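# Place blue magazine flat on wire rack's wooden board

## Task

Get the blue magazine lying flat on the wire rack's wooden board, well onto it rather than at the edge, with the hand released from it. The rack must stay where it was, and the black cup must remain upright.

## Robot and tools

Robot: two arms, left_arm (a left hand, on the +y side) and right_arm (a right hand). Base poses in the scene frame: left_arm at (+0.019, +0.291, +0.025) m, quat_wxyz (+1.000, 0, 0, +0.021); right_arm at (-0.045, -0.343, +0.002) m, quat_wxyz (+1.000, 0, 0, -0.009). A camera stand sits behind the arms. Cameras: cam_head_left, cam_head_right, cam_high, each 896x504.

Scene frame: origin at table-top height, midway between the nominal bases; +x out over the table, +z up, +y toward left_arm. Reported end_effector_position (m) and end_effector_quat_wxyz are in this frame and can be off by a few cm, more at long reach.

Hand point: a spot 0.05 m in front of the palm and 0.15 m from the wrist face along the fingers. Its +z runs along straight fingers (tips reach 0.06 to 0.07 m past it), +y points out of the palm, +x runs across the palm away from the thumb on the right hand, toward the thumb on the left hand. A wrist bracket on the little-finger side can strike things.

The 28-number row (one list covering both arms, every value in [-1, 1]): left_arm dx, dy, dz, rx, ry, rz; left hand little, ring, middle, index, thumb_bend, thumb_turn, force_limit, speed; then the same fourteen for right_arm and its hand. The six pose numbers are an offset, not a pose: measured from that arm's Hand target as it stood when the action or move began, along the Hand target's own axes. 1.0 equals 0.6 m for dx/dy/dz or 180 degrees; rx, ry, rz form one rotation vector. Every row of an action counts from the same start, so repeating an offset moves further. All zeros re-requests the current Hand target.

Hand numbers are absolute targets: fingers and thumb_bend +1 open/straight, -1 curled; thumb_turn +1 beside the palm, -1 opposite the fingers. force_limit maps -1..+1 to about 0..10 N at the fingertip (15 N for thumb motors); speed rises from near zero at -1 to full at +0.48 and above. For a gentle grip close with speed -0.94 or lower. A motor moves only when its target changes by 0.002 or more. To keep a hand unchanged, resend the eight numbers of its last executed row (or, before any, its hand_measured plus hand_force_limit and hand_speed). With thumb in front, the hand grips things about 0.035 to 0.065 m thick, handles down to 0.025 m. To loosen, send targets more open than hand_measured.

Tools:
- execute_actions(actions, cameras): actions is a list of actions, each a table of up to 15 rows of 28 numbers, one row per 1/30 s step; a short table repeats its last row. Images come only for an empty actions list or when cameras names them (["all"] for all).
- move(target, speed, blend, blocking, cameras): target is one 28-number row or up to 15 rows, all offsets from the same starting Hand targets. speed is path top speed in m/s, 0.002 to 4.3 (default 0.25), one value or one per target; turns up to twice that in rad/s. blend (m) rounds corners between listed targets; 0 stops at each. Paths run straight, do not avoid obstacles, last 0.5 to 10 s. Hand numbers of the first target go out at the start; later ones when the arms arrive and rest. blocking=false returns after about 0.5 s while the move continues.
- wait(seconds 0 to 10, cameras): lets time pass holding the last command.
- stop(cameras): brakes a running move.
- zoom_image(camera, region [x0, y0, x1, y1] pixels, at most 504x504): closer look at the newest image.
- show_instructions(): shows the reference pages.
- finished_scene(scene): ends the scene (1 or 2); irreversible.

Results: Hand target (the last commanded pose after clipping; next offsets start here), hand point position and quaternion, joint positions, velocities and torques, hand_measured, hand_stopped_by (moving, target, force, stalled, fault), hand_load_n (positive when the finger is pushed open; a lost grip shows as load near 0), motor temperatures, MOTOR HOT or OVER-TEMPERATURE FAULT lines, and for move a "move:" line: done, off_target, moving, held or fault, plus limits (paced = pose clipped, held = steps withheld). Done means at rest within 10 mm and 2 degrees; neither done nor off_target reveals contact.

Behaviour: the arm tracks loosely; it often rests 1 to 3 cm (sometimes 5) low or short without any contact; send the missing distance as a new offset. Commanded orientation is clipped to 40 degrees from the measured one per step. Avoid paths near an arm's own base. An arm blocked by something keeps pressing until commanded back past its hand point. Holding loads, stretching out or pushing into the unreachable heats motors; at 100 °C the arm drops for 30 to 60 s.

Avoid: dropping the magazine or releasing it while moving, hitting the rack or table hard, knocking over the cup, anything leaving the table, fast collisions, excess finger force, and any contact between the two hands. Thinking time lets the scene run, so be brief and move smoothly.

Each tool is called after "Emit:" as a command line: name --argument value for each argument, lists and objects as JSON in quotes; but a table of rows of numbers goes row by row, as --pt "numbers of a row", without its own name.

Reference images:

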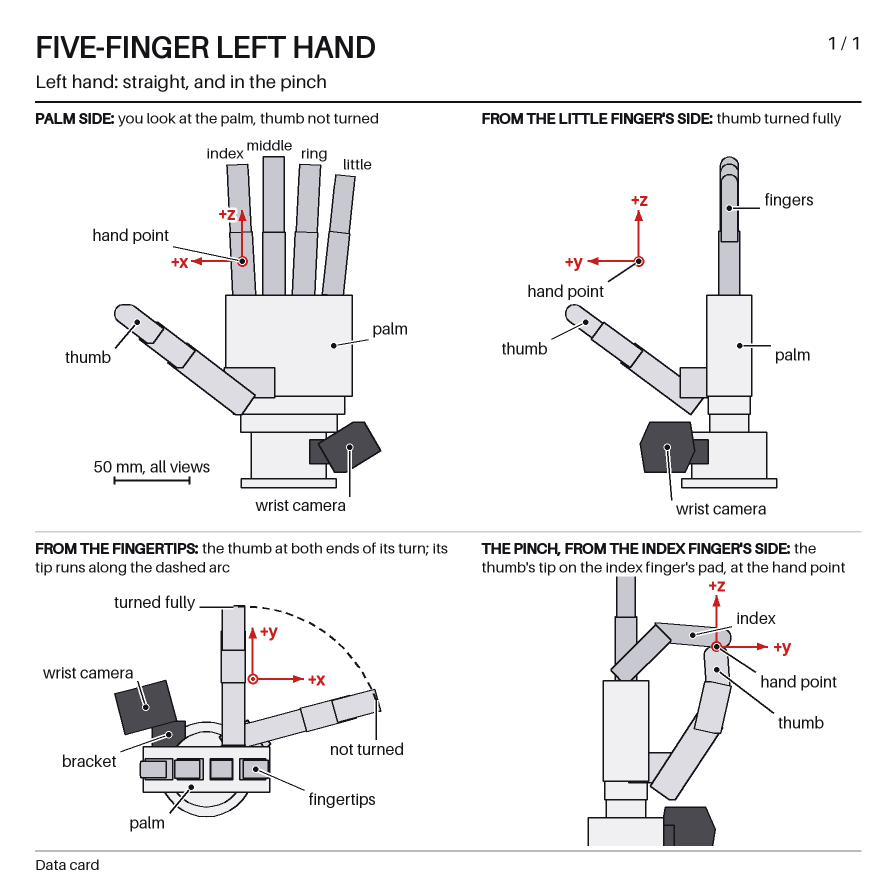

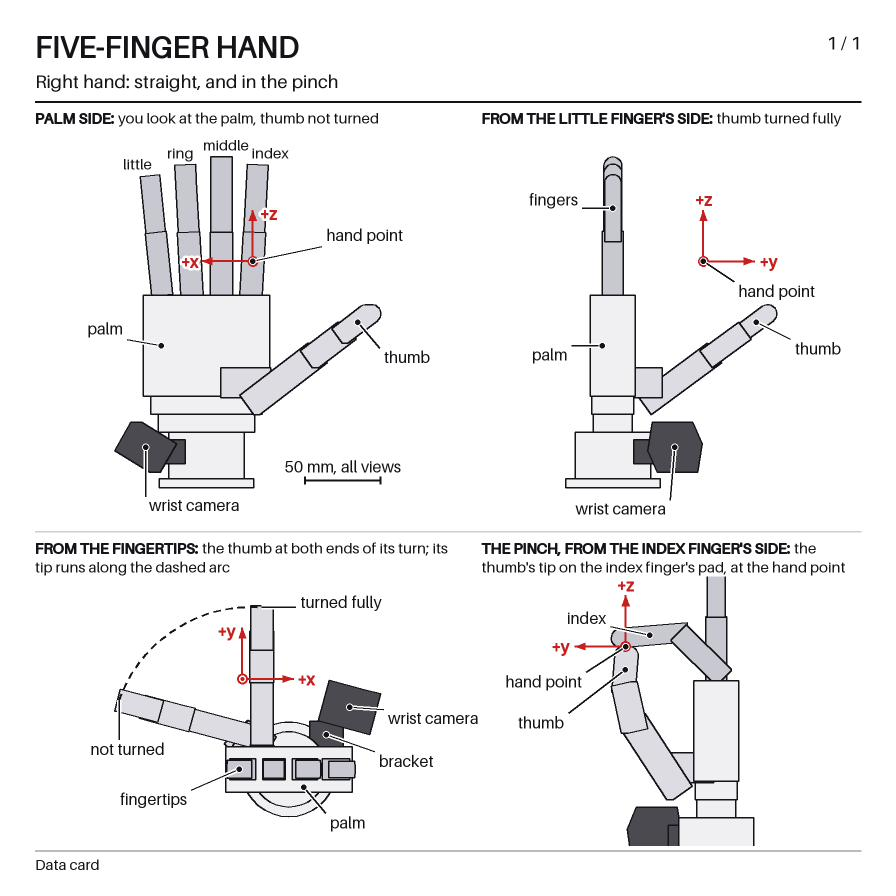

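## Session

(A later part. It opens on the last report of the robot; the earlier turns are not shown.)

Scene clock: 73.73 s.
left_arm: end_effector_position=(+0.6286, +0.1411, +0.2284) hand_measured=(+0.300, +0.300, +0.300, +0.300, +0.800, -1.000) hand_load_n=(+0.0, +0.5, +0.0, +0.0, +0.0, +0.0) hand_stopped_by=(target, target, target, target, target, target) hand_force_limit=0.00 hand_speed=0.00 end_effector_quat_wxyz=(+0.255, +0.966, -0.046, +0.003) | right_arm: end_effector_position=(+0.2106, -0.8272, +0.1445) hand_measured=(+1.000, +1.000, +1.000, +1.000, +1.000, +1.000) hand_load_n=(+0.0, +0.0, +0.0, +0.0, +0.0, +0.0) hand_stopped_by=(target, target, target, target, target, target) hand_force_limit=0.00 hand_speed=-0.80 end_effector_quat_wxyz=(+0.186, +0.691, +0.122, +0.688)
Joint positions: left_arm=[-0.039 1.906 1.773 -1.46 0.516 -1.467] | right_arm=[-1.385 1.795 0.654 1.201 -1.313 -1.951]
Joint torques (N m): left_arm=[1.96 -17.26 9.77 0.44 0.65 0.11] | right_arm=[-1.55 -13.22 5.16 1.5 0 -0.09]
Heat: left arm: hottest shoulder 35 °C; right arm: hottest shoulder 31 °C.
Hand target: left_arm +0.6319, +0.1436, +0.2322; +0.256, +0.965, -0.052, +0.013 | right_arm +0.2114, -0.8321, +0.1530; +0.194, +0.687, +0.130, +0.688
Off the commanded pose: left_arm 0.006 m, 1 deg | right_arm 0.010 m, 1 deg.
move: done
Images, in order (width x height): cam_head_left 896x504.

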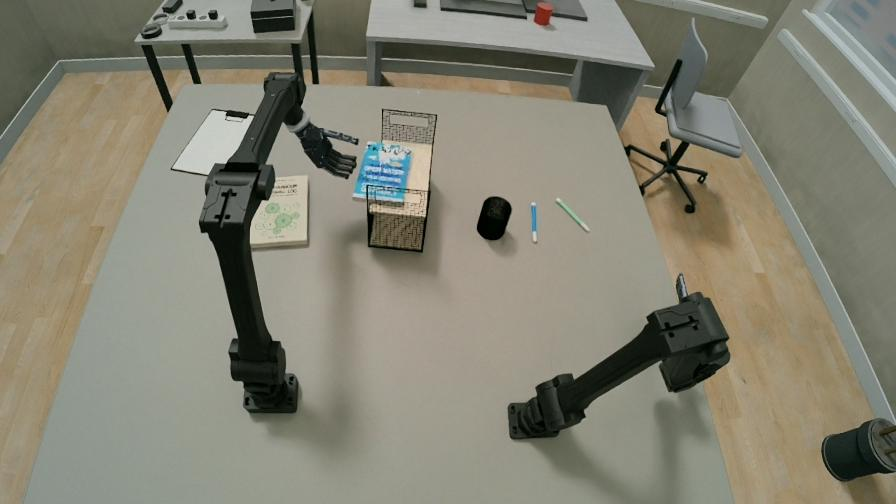

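Emit:
move --pt "0.015 0.0433 0.0293 0 0 0 0.3 0.3 0.3 0.3 0.8 -1 0 0 0 0 0 0 0 0 1 1 1 1 1 1 0 -0.8" --speed 0.06 --cameras '["cam_head_left","cam_high"]'

Emit:
zoom_image --camera "cam_head_left" --region '[310, 130, 450, 230]'

Emit:
zoom_image --camera "cam_high" --region '[370, 200, 500, 330]'

Scene clock: 75.20 s.
left_arm: end_effector_position=(+0.6317, +0.1214, +0.2285) hand_measured=(+0.300, +0.300, +0.300, +0.300, +0.800, -1.000) hand_load_n=(+0.0, +0.0, +0.0, +0.0, +0.0, +0.0) hand_stopped_by=(target, target, target, target, target, target) hand_force_limit=0.00 hand_speed=0.00 end_effector_quat_wxyz=(+0.255, +0.966, -0.049, +0.008) | right_arm: end_effector_position=(+0.2106, -0.8272, +0.1445) hand_measured=(+1.000, +1.000, +1.000, +1.000, +1.000, +1.000) hand_load_n=(+0.0, +0.0, +0.0, +0.0, +0.0, +0.0) hand_stopped_by=(target, target, target, target, target, target) hand_force_limit=0.00 hand_speed=-0.80 end_effector_quat_wxyz=(+0.186, +0.691, +0.122, +0.688)
Joint positions: left_arm=[-0.073 1.906 1.773 -1.431 0.515 -1.503] | right_arm=[-1.385 1.795 0.654 1.201 -1.313 -1.951]
Joint torques (N m): left_arm=[0.44 -15.74 10.97 0.36 0.71 -0.13] | right_arm=[-1.49 -13.16 5.14 1.51 0 -0.08]
Heat: left arm: hottest shoulder 35 °C; right arm: hottest shoulder 31 °C.
Hand target: left_arm +0.6381, +0.1116, +0.2302; +0.256, +0.965, -0.052, +0.013 | right_arm +0.2114, -0.8321, +0.1530; +0.194, +0.687, +0.130, +0.688
Off the commanded pose: left_arm 0.012 m, 1 deg | right_arm 0.010 m, 1 deg.
move: off_target (left_arm)
Images, in order (width x height): cam_head_left 896x504, cam_high 896x504.

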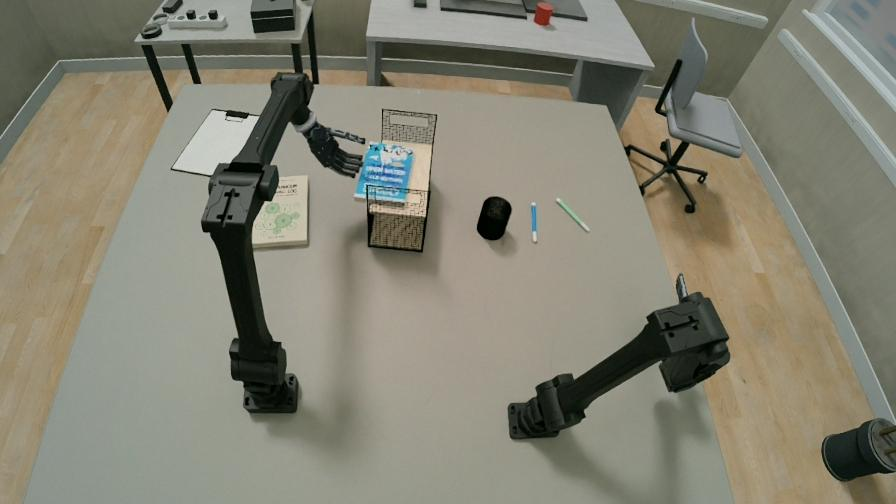

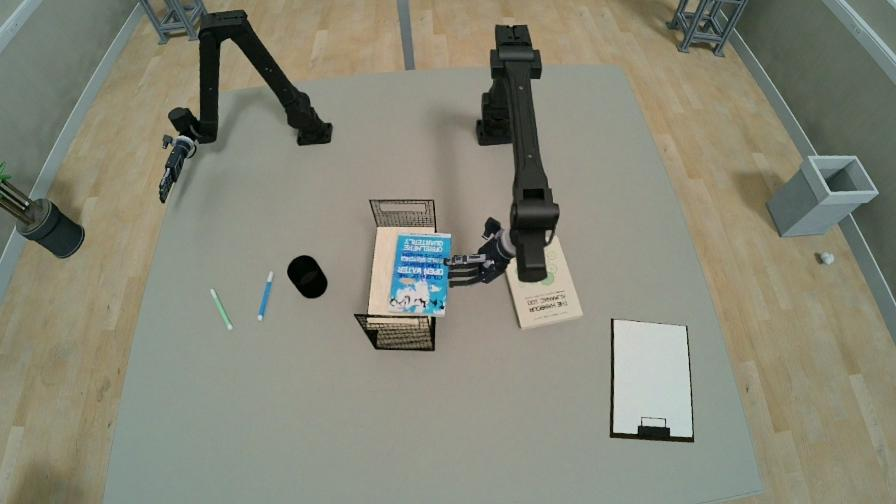

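Scaled by 3.600 from the camera's 896x504 image, which has a finer 1280x720 frame.

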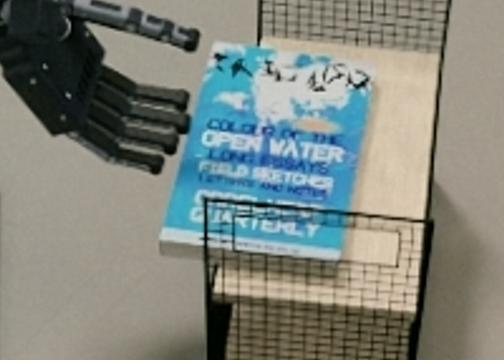

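Scaled by 3.877 from the camera's 896x504 image, which has a finer 1280x720 frame.

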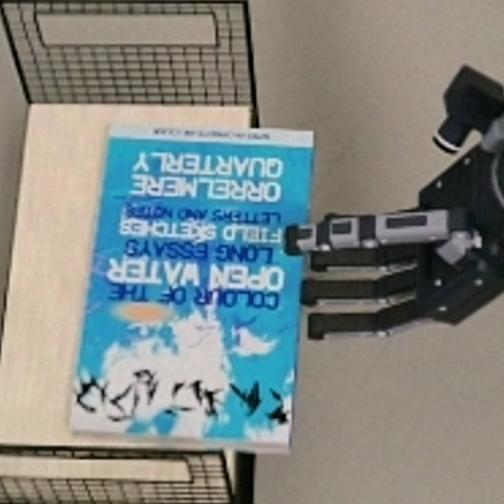

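Emit:
move --target '[0.0039,0.036,0.0207,0,0,0,0.3,0.3,0.3,0.3,0.8,-1,0,0,0,0,0,0,0,0,1,1,1,1,1,1,0,-0.8]' --speed 0.06 --cameras '["all"]'

Scene clock: 77.40 s.
left_arm: end_effector_position=(+0.6323, +0.0968, +0.2287) hand_measured=(+0.300, +0.300, +0.300, +0.300, +0.800, -1.000) hand_load_n=(+0.0, +0.0, +0.5, +0.0, +0.0, +0.0) hand_stopped_by=(target, target, target, target, target, target) hand_force_limit=0.00 hand_speed=0.00 end_effector_quat_wxyz=(+0.255, +0.966, -0.049, +0.009) | right_arm: end_effector_position=(+0.2106, -0.8272, +0.1445) hand_measured=(+1.000, +1.000, +1.000, +1.000, +1.000, +1.000) hand_load_n=(+0.0, +0.0, +0.0, +0.0, +0.0, +0.0) hand_stopped_by=(target, target, target, target, target, target) hand_force_limit=0.00 hand_speed=-0.80 end_effector_quat_wxyz=(+0.186, +0.691, +0.122, +0.688)
Joint positions: left_arm=[-0.114 1.906 1.773 -1.406 0.515 -1.55] | right_arm=[-1.385 1.795 0.654 1.201 -1.313 -1.951]
Joint torques (N m): left_arm=[0.62 -15.44 10.96 0.35 0.61 -0.23] | right_arm=[-1.49 -13.22 5.18 1.52 0 -0.09]
Heat: left arm: hottest shoulder 35 °C; right arm: hottest shoulder 31 °C.
Hand target: left_arm +0.6381, +0.0865, +0.2302; +0.256, +0.965, -0.052, +0.013 | right_arm +0.2114, -0.8321, +0.1530; +0.194, +0.687, +0.130, +0.688
Off the commanded pose: left_arm 0.012 m, 1 deg | right_arm 0.010 m, 1 deg.
move: off_target (left_arm)

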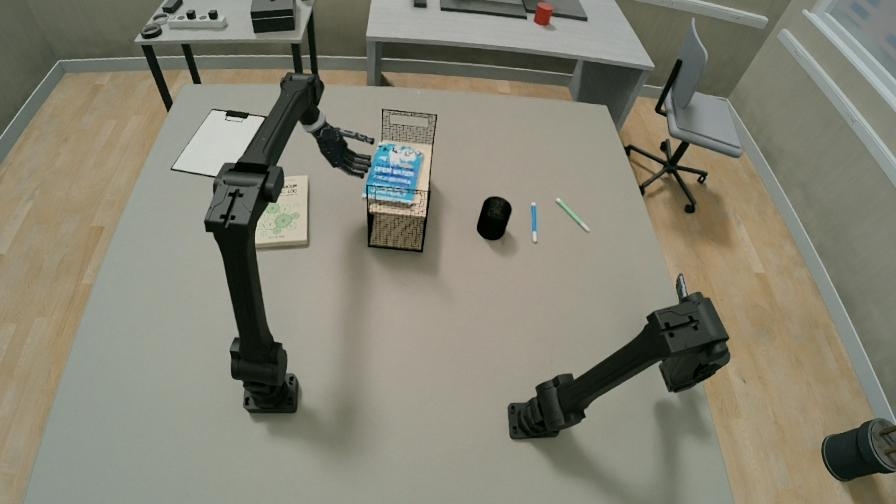

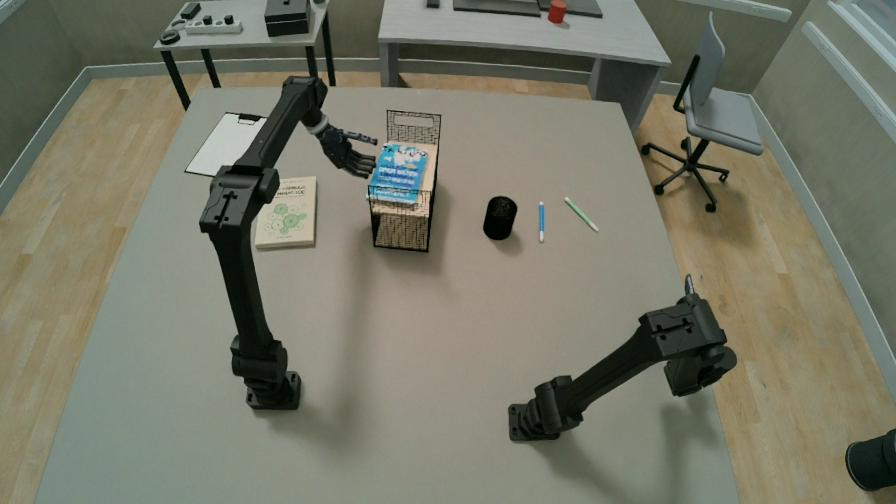

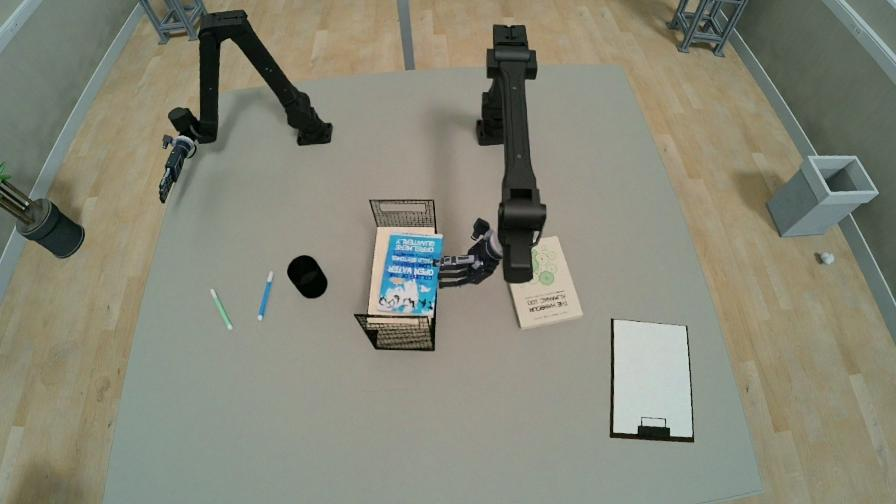

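Emit:
zoom_image --camera "cam_high" --region '[340, 180, 500, 360]'

Emit:
move --target '[0.0,0.018,0.0104,0,0,0,0.3,0.3,0.3,0.3,0.8,-1,0,0,0,0,0,0,0,0,1,1,1,1,1,1,0,-0.8]' --speed 0.06 --cameras '["cam_head_left", "cam_high"]'

Emit:
zoom_image --camera "cam_high" --region '[340, 180, 500, 360]'

Scaled by 2.800 from the camera's 896x504 image, which has a finer 1280x720 frame.

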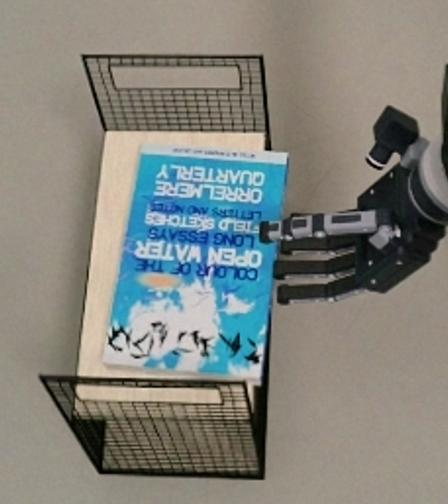

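Scene clock: 78.57 s.
left_arm: end_effector_position=(+0.6332, +0.0866, +0.2289) hand_measured=(+0.300, +0.300, +0.300, +0.300, +0.800, -1.000) hand_load_n=(+0.0, +0.0, +0.0, +0.0, +0.0, +0.0) hand_stopped_by=(target, target, target, target, target, target) hand_force_limit=0.00 hand_speed=0.00 end_effector_quat_wxyz=(+0.256, +0.966, -0.047, +0.010) | right_arm: end_effector_position=(+0.2106, -0.8272, +0.1445) hand_measured=(+1.000, +1.000, +1.000, +1.000, +1.000, +1.000) hand_load_n=(+0.0, +0.0, +0.0, +0.0, +0.0, +0.0) hand_stopped_by=(target, target, target, target, target, target) hand_force_limit=0.00 hand_speed=-0.80 end_effector_quat_wxyz=(+0.186, +0.691, +0.122, +0.688)
Joint positions: left_arm=[-0.131 1.906 1.773 -1.393 0.515 -1.575] | right_arm=[-1.385 1.795 0.654 1.201 -1.313 -1.951]
Joint torques (N m): left_arm=[-0.03 -16.62 10.63 0.54 0.59 -0.09] | right_arm=[-1.38 -13.22 5.15 1.51 0 -0.08]
Heat: left arm: hottest shoulder 35 °C; right arm: hottest shoulder 31 °C.
Hand target: left_arm +0.6369, +0.0742, +0.2301; +0.256, +0.965, -0.052, +0.013 | right_arm +0.2114, -0.8321, +0.1530; +0.194, +0.687, +0.130, +0.688
Off the commanded pose: left_arm 0.013 m, 1 deg | right_arm 0.010 m, 1 deg.
move: off_target (left_arm)
Images, in order (width x height): cam_head_left 896x504, cam_high 896x504.

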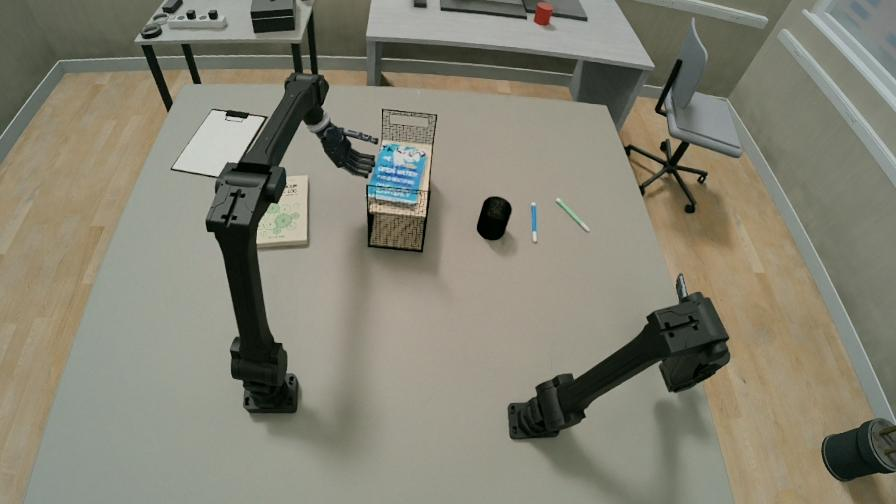

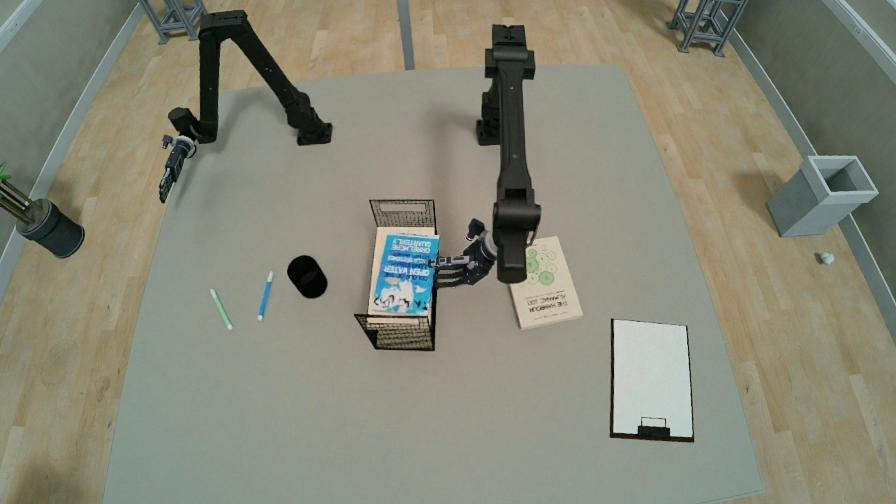

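Scaled by 2.800 from the camera's 896x504 image, which has a finer 1280x720 frame.

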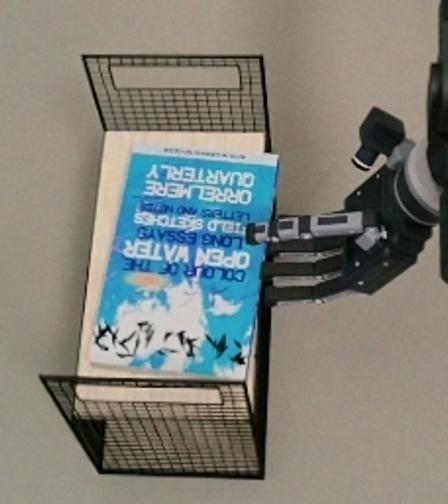

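Emit:
move --pt "-0.0071 -0.0647 -0.0372 0 0 0 0.3 0.3 0.3 0.3 0.8 -1 0 0 0 0 0 0 0 0 1 1 1 1 1 1 0 -0.8" --pt "-0.1015 -0.0545 -0.0371 0 0 0 0.3 0.3 0.3 0.3 0.8 -1 0 0 0 0 0 0 0 0 1 1 1 1 1 1 0 -0.8" --speed 0.1 --cameras '["cam_head_left", "cam_high"]'

Emit:
zoom_image --camera "cam_high" --region '[340, 180, 500, 360]'

Emit:
zoom_image --camera "cam_head_left" --region '[320, 90, 460, 260]'

Scene clock: 81.70 s.
left_arm: end_effector_position=(+0.5777, +0.1183, +0.2165) hand_measured=(+0.300, +0.300, +0.300, +0.300, +0.800, -1.000) hand_load_n=(+0.0, +0.0, +0.0, +0.0, +0.0, +0.0) hand_stopped_by=(target, target, target, target, target, target) hand_force_limit=0.00 hand_speed=0.00 end_effector_quat_wxyz=(+0.255, +0.966, -0.044, -0.005) | right_arm: end_effector_position=(+0.2106, -0.8272, +0.1445) hand_measured=(+1.000, +1.000, +1.000, +1.000, +1.000, +1.000) hand_load_n=(+0.0, +0.0, +0.0, +0.0, +0.0, +0.0) hand_stopped_by=(target, target, target, target, target, target) hand_force_limit=0.00 hand_speed=-0.80 end_effector_quat_wxyz=(+0.186, +0.691, +0.122, +0.688)
Joint positions: left_arm=[-0.081 1.782 1.563 -1.367 0.516 -1.516] | right_arm=[-1.385 1.795 0.654 1.201 -1.313 -1.951]
Joint torques (N m): left_arm=[2.14 -16.03 9.52 0.35 0.67 0.02] | right_arm=[-1.44 -13.16 5.18 1.5 0 -0.08]
Heat: left arm: hottest shoulder 35 °C; right arm: hottest shoulder 31 °C.
Hand target: left_arm +0.5799, +0.1190, +0.2303; +0.256, +0.965, -0.052, +0.013 | right_arm +0.2114, -0.8321, +0.1530; +0.194, +0.687, +0.130, +0.688
Off the commanded pose: left_arm 0.014 m, 2 deg | right_arm 0.010 m, 1 deg.
move: off_target (left_arm)
Images, in order (width x height): cam_head_left 896x504, cam_high 896x504.

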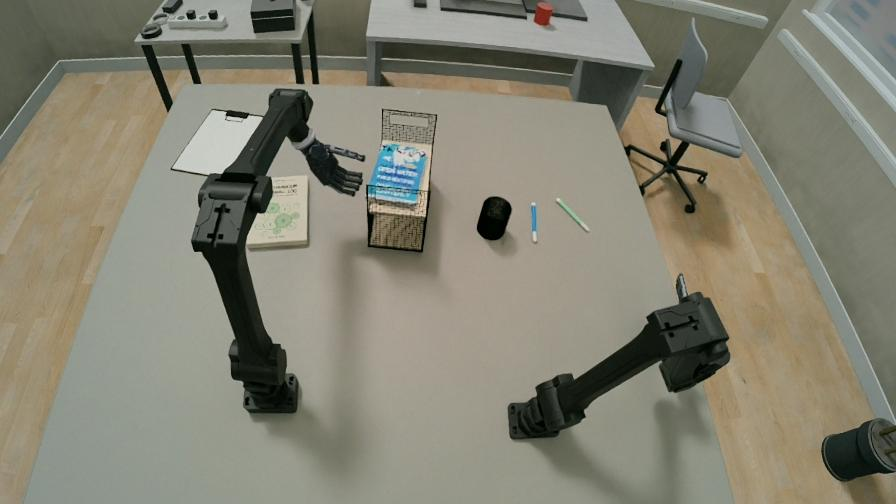

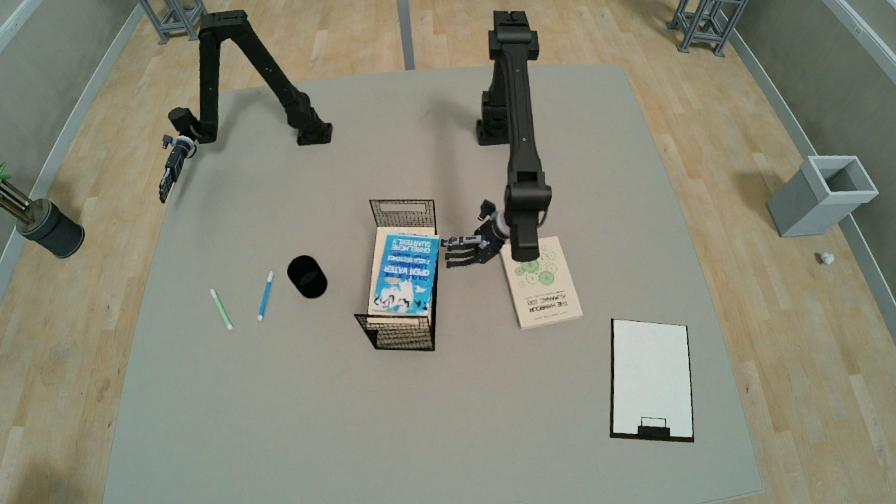

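Scaled by 2.800 from the camera's 896x504 image, which has a finer 1280x720 frame.

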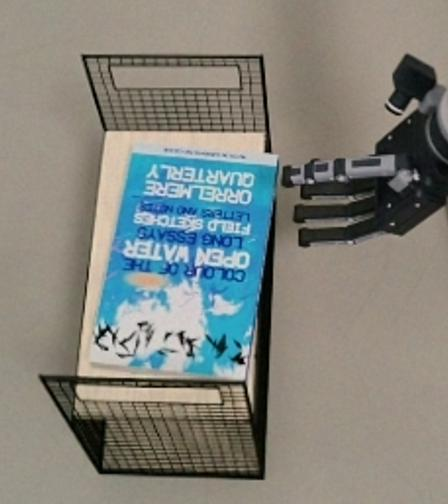

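Scaled by 2.965 from the camera's 896x504 image, which has a finer 1280x720 frame.

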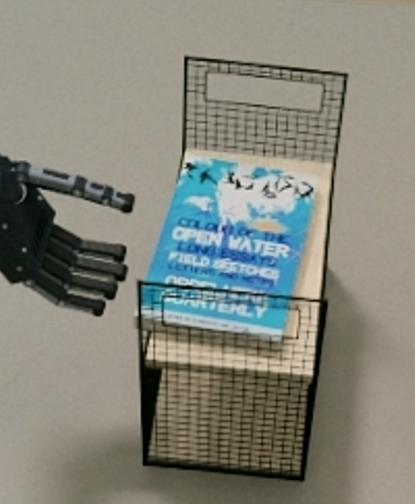

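Emit:
move --target '[0.0019,0.0181,-0.0318,0,0,0,0.3,0.3,0.3,0.3,0.8,-1,0,0,0,0,0,0,0,0,1,1,1,1,1,1,0,-0.8]' --speed 0.1

Scene clock: 82.80 s.
left_arm: end_effector_position=(+0.5700, +0.1186, +0.2172) hand_measured=(+0.300, +0.300, +0.300, +0.300, +0.800, -1.000) hand_load_n=(+0.0, +0.5, +0.0, +0.0, +0.0, +0.0) hand_stopped_by=(target, target, target, target, target, target) hand_force_limit=0.00 hand_speed=0.00 end_effector_quat_wxyz=(+0.255, +0.966, -0.040, -0.021) | right_arm: end_effector_position=(+0.2106, -0.8272, +0.1445) hand_measured=(+1.000, +1.000, +1.000, +1.000, +1.000, +1.000) hand_load_n=(+0.0, +0.0, +0.0, +0.0, +0.0, +0.0) hand_stopped_by=(target, target, target, target, target, target) hand_force_limit=0.00 hand_speed=-0.80 end_effector_quat_wxyz=(+0.186, +0.691, +0.122, +0.688)
Joint positions: left_arm=[-0.081 1.779 1.563 -1.402 0.516 -1.516] | right_arm=[-1.385 1.795 0.654 1.201 -1.313 -1.951]
Joint torques (N m): left_arm=[1.73 -17.55 12.93 -0.58 0.68 0.06] | right_arm=[-1.55 -13.22 5.16 1.51 0.01 -0.09]
Heat: left arm: hottest shoulder 35 °C; right arm: hottest shoulder 31 °C.
Hand target: left_arm +0.5798, +0.1190, +0.2523; +0.256, +0.965, -0.052, +0.013 | right_arm +0.2114, -0.8321, +0.1530; +0.194, +0.687, +0.130, +0.688
Off the commanded pose: left_arm 0.036 m, 4 deg | right_arm 0.010 m, 1 deg.
move: off_target (left_arm)

Emit:
move --target '[0.001,0.0099,-0.0174,0,0,0,0.3,0.3,0.3,0.3,0.8,-1,0,0,0,0,0,0,0,0,1,1,1,1,1,1,0,-0.8]' --speed 0.1

Scene clock: 83.87 s.
left_arm: end_effector_position=(+0.5696, +0.1187, +0.2294) hand_measured=(+0.300, +0.300, +0.300, +0.300, +0.800, -1.000) hand_load_n=(+0.0, +0.0, +0.0, +0.0, +0.0, +0.0) hand_stopped_by=(target, target, target, target, target, target) hand_force_limit=0.00 hand_speed=0.00 end_effector_quat_wxyz=(+0.255, +0.966, -0.040, -0.021) | right_arm: end_effector_position=(+0.2106, -0.8272, +0.1445) hand_measured=(+1.000, +1.000, +1.000, +1.000, +1.000, +1.000) hand_load_n=(+0.0, +0.0, +0.0, +0.0, +0.0, +0.0) hand_stopped_by=(target, target, target, target, target, target) hand_force_limit=0.00 hand_speed=-0.80 end_effector_quat_wxyz=(+0.186, +0.691, +0.122, +0.688)
Joint positions: left_arm=[-0.081 1.772 1.586 -1.432 0.516 -1.516] | right_arm=[-1.385 1.795 0.654 1.201 -1.313 -1.951]
Joint torques (N m): left_arm=[2.02 -16.91 13.44 -0.31 0.7 0.11] | right_arm=[-1.55 -13.22 5.18 1.48 0 -0.08]
Heat: left arm: hottest shoulder 35 °C; right arm: hottest shoulder 31 °C.
Hand target: left_arm +0.5798, +0.1190, +0.2642; +0.256, +0.965, -0.052, +0.013 | right_arm +0.2114, -0.8321, +0.1530; +0.194, +0.687, +0.130, +0.688
Off the commanded pose: left_arm 0.036 m, 4 deg | right_arm 0.010 m, 1 deg.
move: off_target (left_arm)

Emit:
move --target '[0.0044,0.0399,0.0306,0,0,0,0.3,0.3,0.3,0.3,0.8,-1,0,0,0,0,0,0,0,0,1,1,1,1,1,1,0,-0.8]' --speed 0.06 --cameras '["cam_head_left", "cam_high"]'

Emit:
zoom_image --camera "cam_high" --region '[340, 180, 500, 360]'

Emit:
zoom_image --camera "cam_head_left" --region '[320, 90, 460, 260]'

Scene clock: 85.33 s.
left_arm: end_effector_position=(+0.5690, +0.0956, +0.2295) hand_measured=(+0.300, +0.300, +0.300, +0.300, +0.800, -1.000) hand_load_n=(+0.0, +0.0, -0.5, +0.0, +0.0, +0.0) hand_stopped_by=(target, target, target, target, target, target) hand_force_limit=0.00 hand_speed=0.00 end_effector_quat_wxyz=(+0.255, +0.966, -0.044, -0.020) | right_arm: end_effector_position=(+0.2106, -0.8272, +0.1445) hand_measured=(+1.000, +1.000, +1.000, +1.000, +1.000, +1.000) hand_load_n=(+0.0, +0.0, +0.0, +0.0, +0.0, +0.0) hand_stopped_by=(target, target, target, target, target, target) hand_force_limit=0.00 hand_speed=-0.80 end_effector_quat_wxyz=(+0.186, +0.691, +0.122, +0.688)
Joint positions: left_arm=[-0.124 1.771 1.586 -1.41 0.516 -1.555] | right_arm=[-1.385 1.795 0.654 1.201 -1.313 -1.951]
Joint torques (N m): left_arm=[1.14 -16.97 12.75 0.46 0.65 -0.13] | right_arm=[-1.49 -13.22 5.16 1.51 0.01 -0.08]
Heat: left arm: hottest shoulder 36 °C; right arm: hottest shoulder 31 °C.
Hand target: left_arm +0.5799, +0.0891, +0.2602; +0.256, +0.965, -0.052, +0.013 | right_arm +0.2114, -0.8321, +0.1530; +0.194, +0.687, +0.130, +0.688
Off the commanded pose: left_arm 0.033 m, 4 deg | right_arm 0.010 m, 1 deg.
move: off_target (left_arm)
Images, in order (width x height): cam_head_left 896x504, cam_high 896x504.

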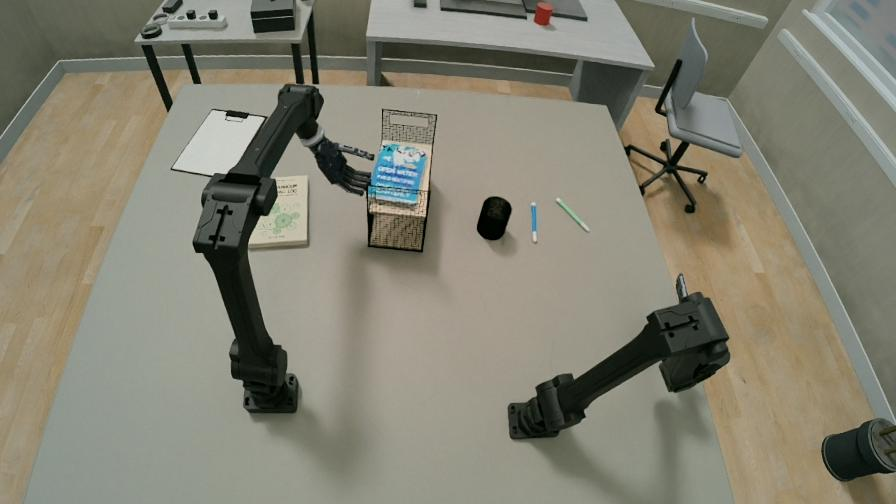

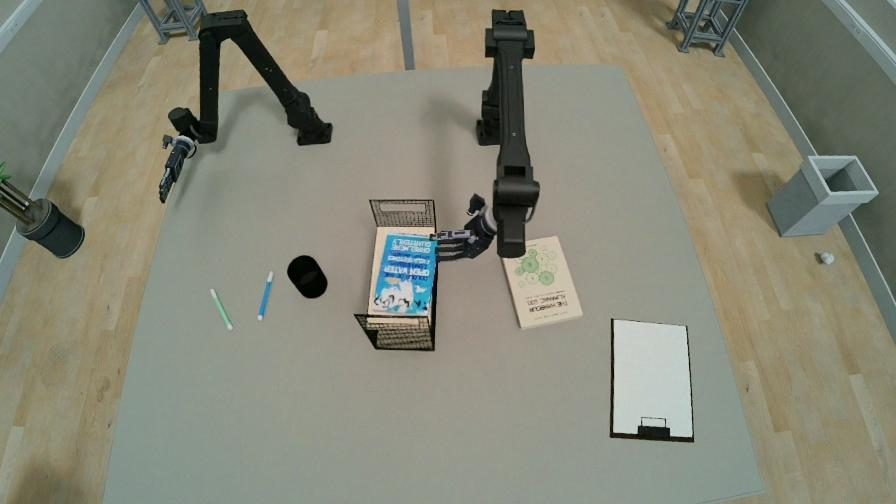

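Scaled by 2.800 from the camera's 896x504 image, which has a finer 1280x720 frame.

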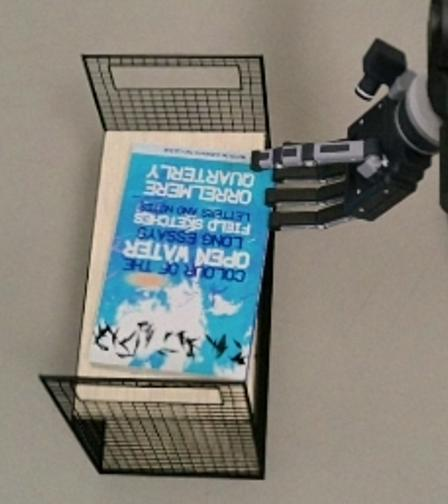

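Scaled by 2.965 from the camera's 896x504 image, which has a finer 1280x720 frame.

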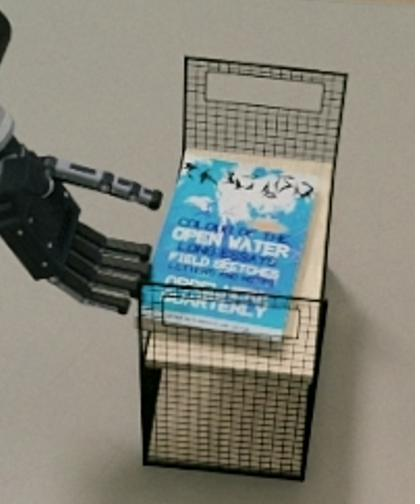

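Emit:
move --target '[0.0168,0.0302,0.0182,0,0,0,0.3,0.3,0.3,0.3,0.8,-1,0,0,0,0,0,0,0,0,1,1,1,1,1,1,0,-0.8]' --speed 0.05 --cameras '["cam_head_left", "cam_high"]'

Emit:
zoom_image --camera "cam_high" --region '[340, 180, 500, 360]'

Emit:
zoom_image --camera "cam_head_left" --region '[320, 90, 460, 260]'

Scene clock: 86.80 s.
left_arm: end_effector_position=(+0.5732, +0.0746, +0.2382) hand_measured=(+0.300, +0.300, +0.300, +0.300, +0.800, -1.000) hand_load_n=(+0.0, +0.0, +0.0, +0.0, +0.0, +0.0) hand_stopped_by=(target, target, target, target, target, target) hand_force_limit=0.00 hand_speed=0.00 end_effector_quat_wxyz=(+0.255, +0.966, -0.045, -0.013) | right_arm: end_effector_position=(+0.2106, -0.8272, +0.1445) hand_measured=(+1.000, +1.000, +1.000, +1.000, +1.000, +1.000) hand_load_n=(+0.0, +0.0, +0.0, +0.0, +0.0, +0.0) hand_stopped_by=(target, target, target, target, target, target) hand_force_limit=0.00 hand_speed=-0.80 end_effector_quat_wxyz=(+0.186, +0.691, +0.122, +0.688)
Joint positions: left_arm=[-0.162 1.771 1.608 -1.395 0.516 -1.601] | right_arm=[-1.385 1.795 0.654 1.201 -1.313 -1.951]
Joint torques (N m): left_arm=[0.79 -15.15 13.68 0.25 0.52 -0.14] | right_arm=[-1.49 -13.16 5.18 1.5 0 -0.09]
Heat: left arm: hottest shoulder 35 °C; right arm: hottest shoulder 31 °C.
Hand target: left_arm +0.5880, +0.0671, +0.2603; +0.256, +0.965, -0.052, +0.013 | right_arm +0.2114, -0.8321, +0.1530; +0.194, +0.687, +0.130, +0.688
Off the commanded pose: left_arm 0.027 m, 3 deg | right_arm 0.010 m, 1 deg.
move: off_target (left_arm)
Images, in order (width x height): cam_head_left 896x504, cam_high 896x504.

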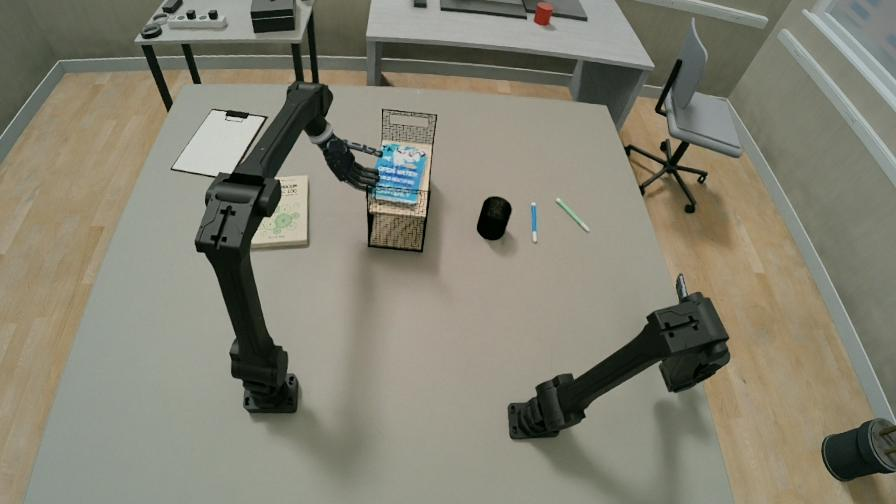

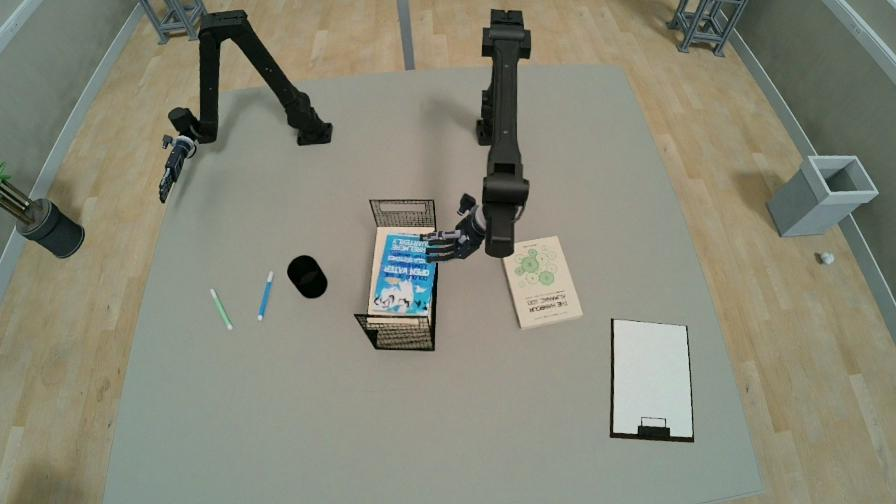

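Scaled by 2.800 from the camera's 896x504 image, which has a finer 1280x720 frame.

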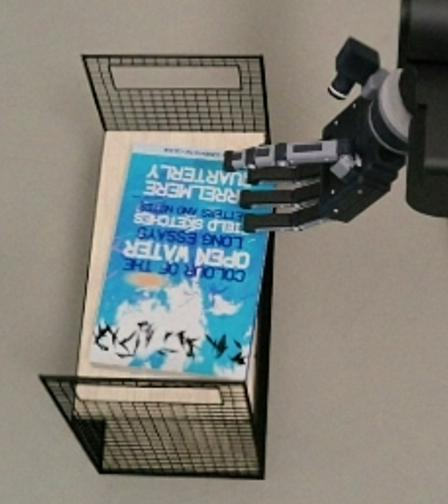

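Scaled by 2.965 from the camera's 896x504 image, which has a finer 1280x720 frame.

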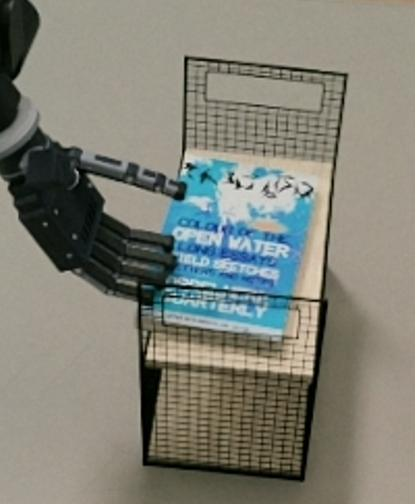

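Emit:
move --pt "-0.0181 0.0186 -0.0289 0 0 0 0.3 0.3 0.3 0.3 0.8 -1 0 0 0 0 0 0 0 0 1 1 1 1 1 1 0 -0.8" --pt "-0.0325 -0.0672 -0.0785 0 0 0 0.3 0.3 0.3 0.3 0.8 -1 0 0 0 0 0 0 0 0 1 1 1 1 1 1 0 -0.8" --pt "-0.0376 -0.1149 0.0055 0 0 0 0.3 0.3 0.3 0.3 0.8 -1 0 0 0 0 0 0 0 0 1 1 1 1 1 1 0 -0.8" --speed 0.12 --cameras '["cam_head_left", "cam_high"]'

Emit:
zoom_image --camera "cam_high" --region '[340, 180, 500, 360]'

Scene clock: 90.37 s.
left_arm: end_effector_position=(+0.5697, +0.1257, +0.2190) hand_measured=(+0.300, +0.300, +0.300, +0.300, +0.800, -1.000) hand_load_n=(+0.0, +0.0, +0.0, +0.0, +0.0, +0.0) hand_stopped_by=(target, target, target, target, target, target) hand_force_limit=0.00 hand_speed=0.00 end_effector_quat_wxyz=(+0.255, +0.966, -0.046, +0.004) | right_arm: end_effector_position=(+0.2106, -0.8272, +0.1445) hand_measured=(+1.000, +1.000, +1.000, +1.000, +1.000, +1.000) hand_load_n=(+0.0, +0.0, +0.0, +0.0, +0.0, +0.0) hand_stopped_by=(target, target, target, target, target, target) hand_force_limit=0.00 hand_speed=-0.80 end_effector_quat_wxyz=(+0.186, +0.691, +0.122, +0.688)
Joint positions: left_arm=[-0.068 1.75 1.526 -1.349 0.516 -1.502] | right_arm=[-1.385 1.795 0.654 1.201 -1.313 -1.951]
Joint torques (N m): left_arm=[2.2 -14.74 9.59 0.47 0.68 0.11] | right_arm=[-1.44 -13.16 5.18 1.51 0 -0.09]
Heat: left arm: hottest shoulder 36 °C; right arm: hottest shoulder 31 °C.
Hand target: left_arm +0.5730, +0.1270, +0.2223; +0.256, +0.965, -0.052, +0.013 | right_arm +0.2114, -0.8321, +0.1530; +0.194, +0.687, +0.130, +0.688
Off the commanded pose: left_arm 0.005 m, 1 deg | right_arm 0.010 m, 1 deg.
move: done
Images, in order (width x height): cam_head_left 896x504, cam_high 896x504.

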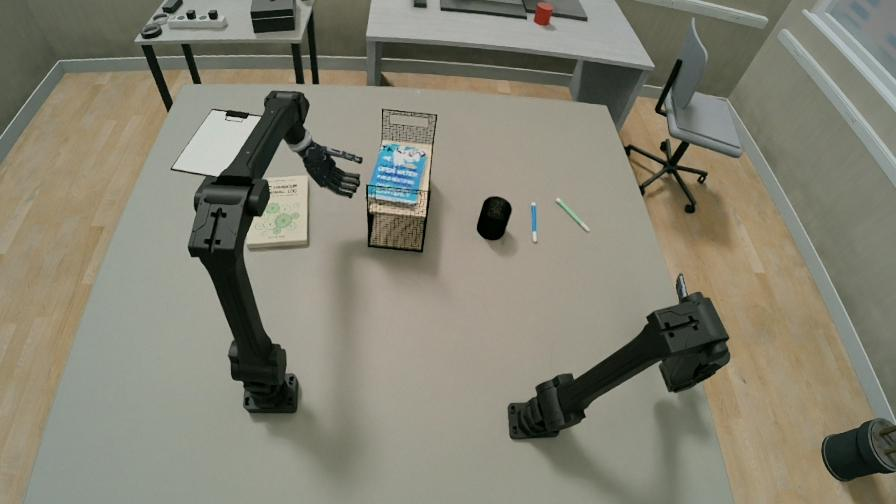

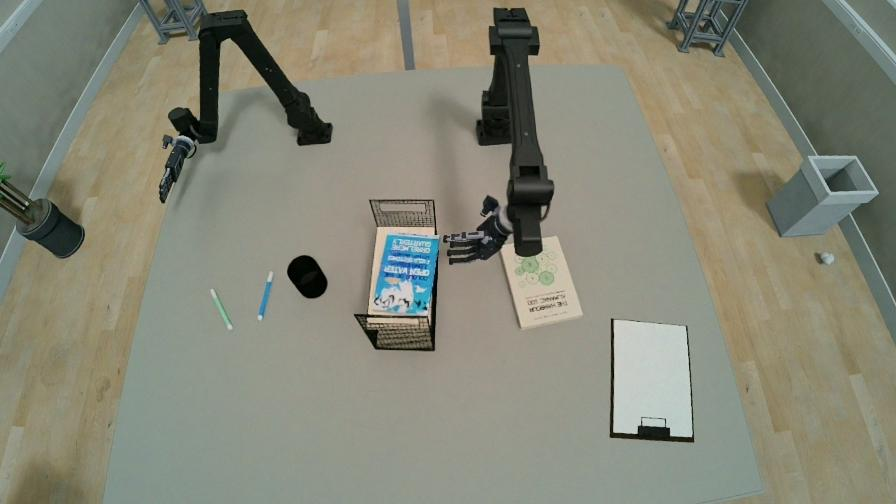

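Scaled by 2.800 from the camera's 896x504 image, which has a finer 1280x720 frame.

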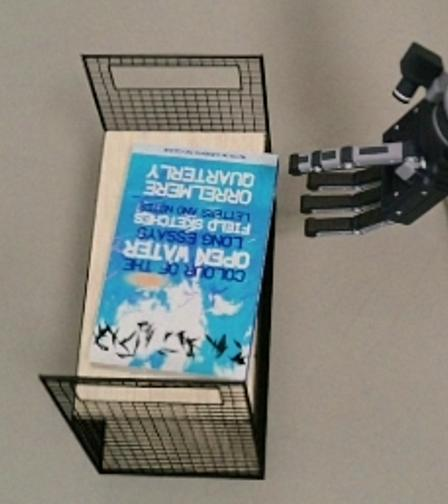

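Emit:
move --pt "0.0198 0.0286 -0.0535 0 0 0 0.3 0.3 0.3 0.3 0.8 -1 0 0 0 0 0 0 0 0 1 1 1 1 1 1 0 -0.8" --pt "0.0185 0.0163 -0.0318 0 0 0 0.3 0.3 0.3 0.3 0.8 -1 0 0 0 0 0 0 0 0 1 1 1 1 1 1 0 -0.8" --speed 0.12

Scene clock: 92.30 s.
left_arm: end_effector_position=(+0.5743, +0.1256, +0.2425) hand_measured=(+0.300, +0.300, +0.300, +0.300, +0.800, -1.000) hand_load_n=(+0.0, +0.0, +0.0, +0.0, +0.0, +0.0) hand_stopped_by=(target, target, target, target, target, target) hand_force_limit=0.00 hand_speed=0.00 end_effector_quat_wxyz=(+0.255, +0.966, -0.046, +0.003) | right_arm: end_effector_position=(+0.2106, -0.8272, +0.1445) hand_measured=(+1.000, +1.000, +1.000, +1.000, +1.000, +1.000) hand_load_n=(+0.0, +0.0, +0.0, +0.0, +0.0, +0.0) hand_stopped_by=(target, target, target, target, target, target) hand_force_limit=0.00 hand_speed=-0.80 end_effector_quat_wxyz=(+0.186, +0.691, +0.122, +0.688)
Joint positions: left_arm=[-0.068 1.751 1.589 -1.413 0.516 -1.502] | right_arm=[-1.385 1.795 0.654 1.201 -1.313 -1.951]
Joint torques (N m): left_arm=[1.49 -14.1 10.84 0.53 0.7 0.11] | right_arm=[-1.49 -13.22 5.19 1.54 0 -0.09]
Heat: left arm: hottest shoulder 36 °C; right arm: hottest shoulder 31 °C.
Hand target: left_arm +0.5829, +0.1270, +0.2441; +0.256, +0.965, -0.052, +0.013 | right_arm +0.2114, -0.8321, +0.1530; +0.194, +0.687, +0.130, +0.688
Off the commanded pose: left_arm 0.009 m, 1 deg | right_arm 0.010 m, 1 deg.
move: done

Emit:
move --target '[-0.0014,-0.0131,0.0231,0,0,0,0.3,0.3,0.3,0.3,0.8,-1,0,0,0,0,0,0,0,0,1,1,1,1,1,1,0,-0.8]' --speed 0.12

Scene clock: 93.37 s.
left_arm: end_effector_position=(+0.5783, +0.1255, +0.2300) hand_measured=(+0.300, +0.300, +0.300, +0.300, +0.800, -1.000) hand_load_n=(+0.0, +0.0, +0.0, +0.0, -0.5, -0.5) hand_stopped_by=(target, target, target, target, target, target) hand_force_limit=0.00 hand_speed=0.00 end_effector_quat_wxyz=(+0.255, +0.966, -0.047, +0.008) | right_arm: end_effector_position=(+0.2106, -0.8272, +0.1445) hand_measured=(+1.000, +1.000, +1.000, +1.000, +1.000, +1.000) hand_load_n=(+0.0, +0.0, +0.0, +0.0, +0.0, +0.0) hand_stopped_by=(target, target, target, target, target, target) hand_force_limit=0.00 hand_speed=-0.80 end_effector_quat_wxyz=(+0.186, +0.691, +0.122, +0.688)
Joint positions: left_arm=[-0.068 1.762 1.571 -1.374 0.516 -1.502] | right_arm=[-1.385 1.795 0.654 1.201 -1.313 -1.951]
Joint torques (N m): left_arm=[2.61 -13.68 9.91 0.24 0.67 0.11] | right_arm=[-1.55 -13.27 5.18 1.51 0 -0.08]
Heat: left arm: hottest shoulder 36 °C; right arm: hottest shoulder 31 °C.
Hand target: left_arm +0.5828, +0.1270, +0.2282; +0.256, +0.965, -0.052, +0.013 | right_arm +0.2114, -0.8321, +0.1530; +0.194, +0.687, +0.130, +0.688
Off the commanded pose: left_arm 0.005 m, 1 deg | right_arm 0.010 m, 1 deg.
move: done


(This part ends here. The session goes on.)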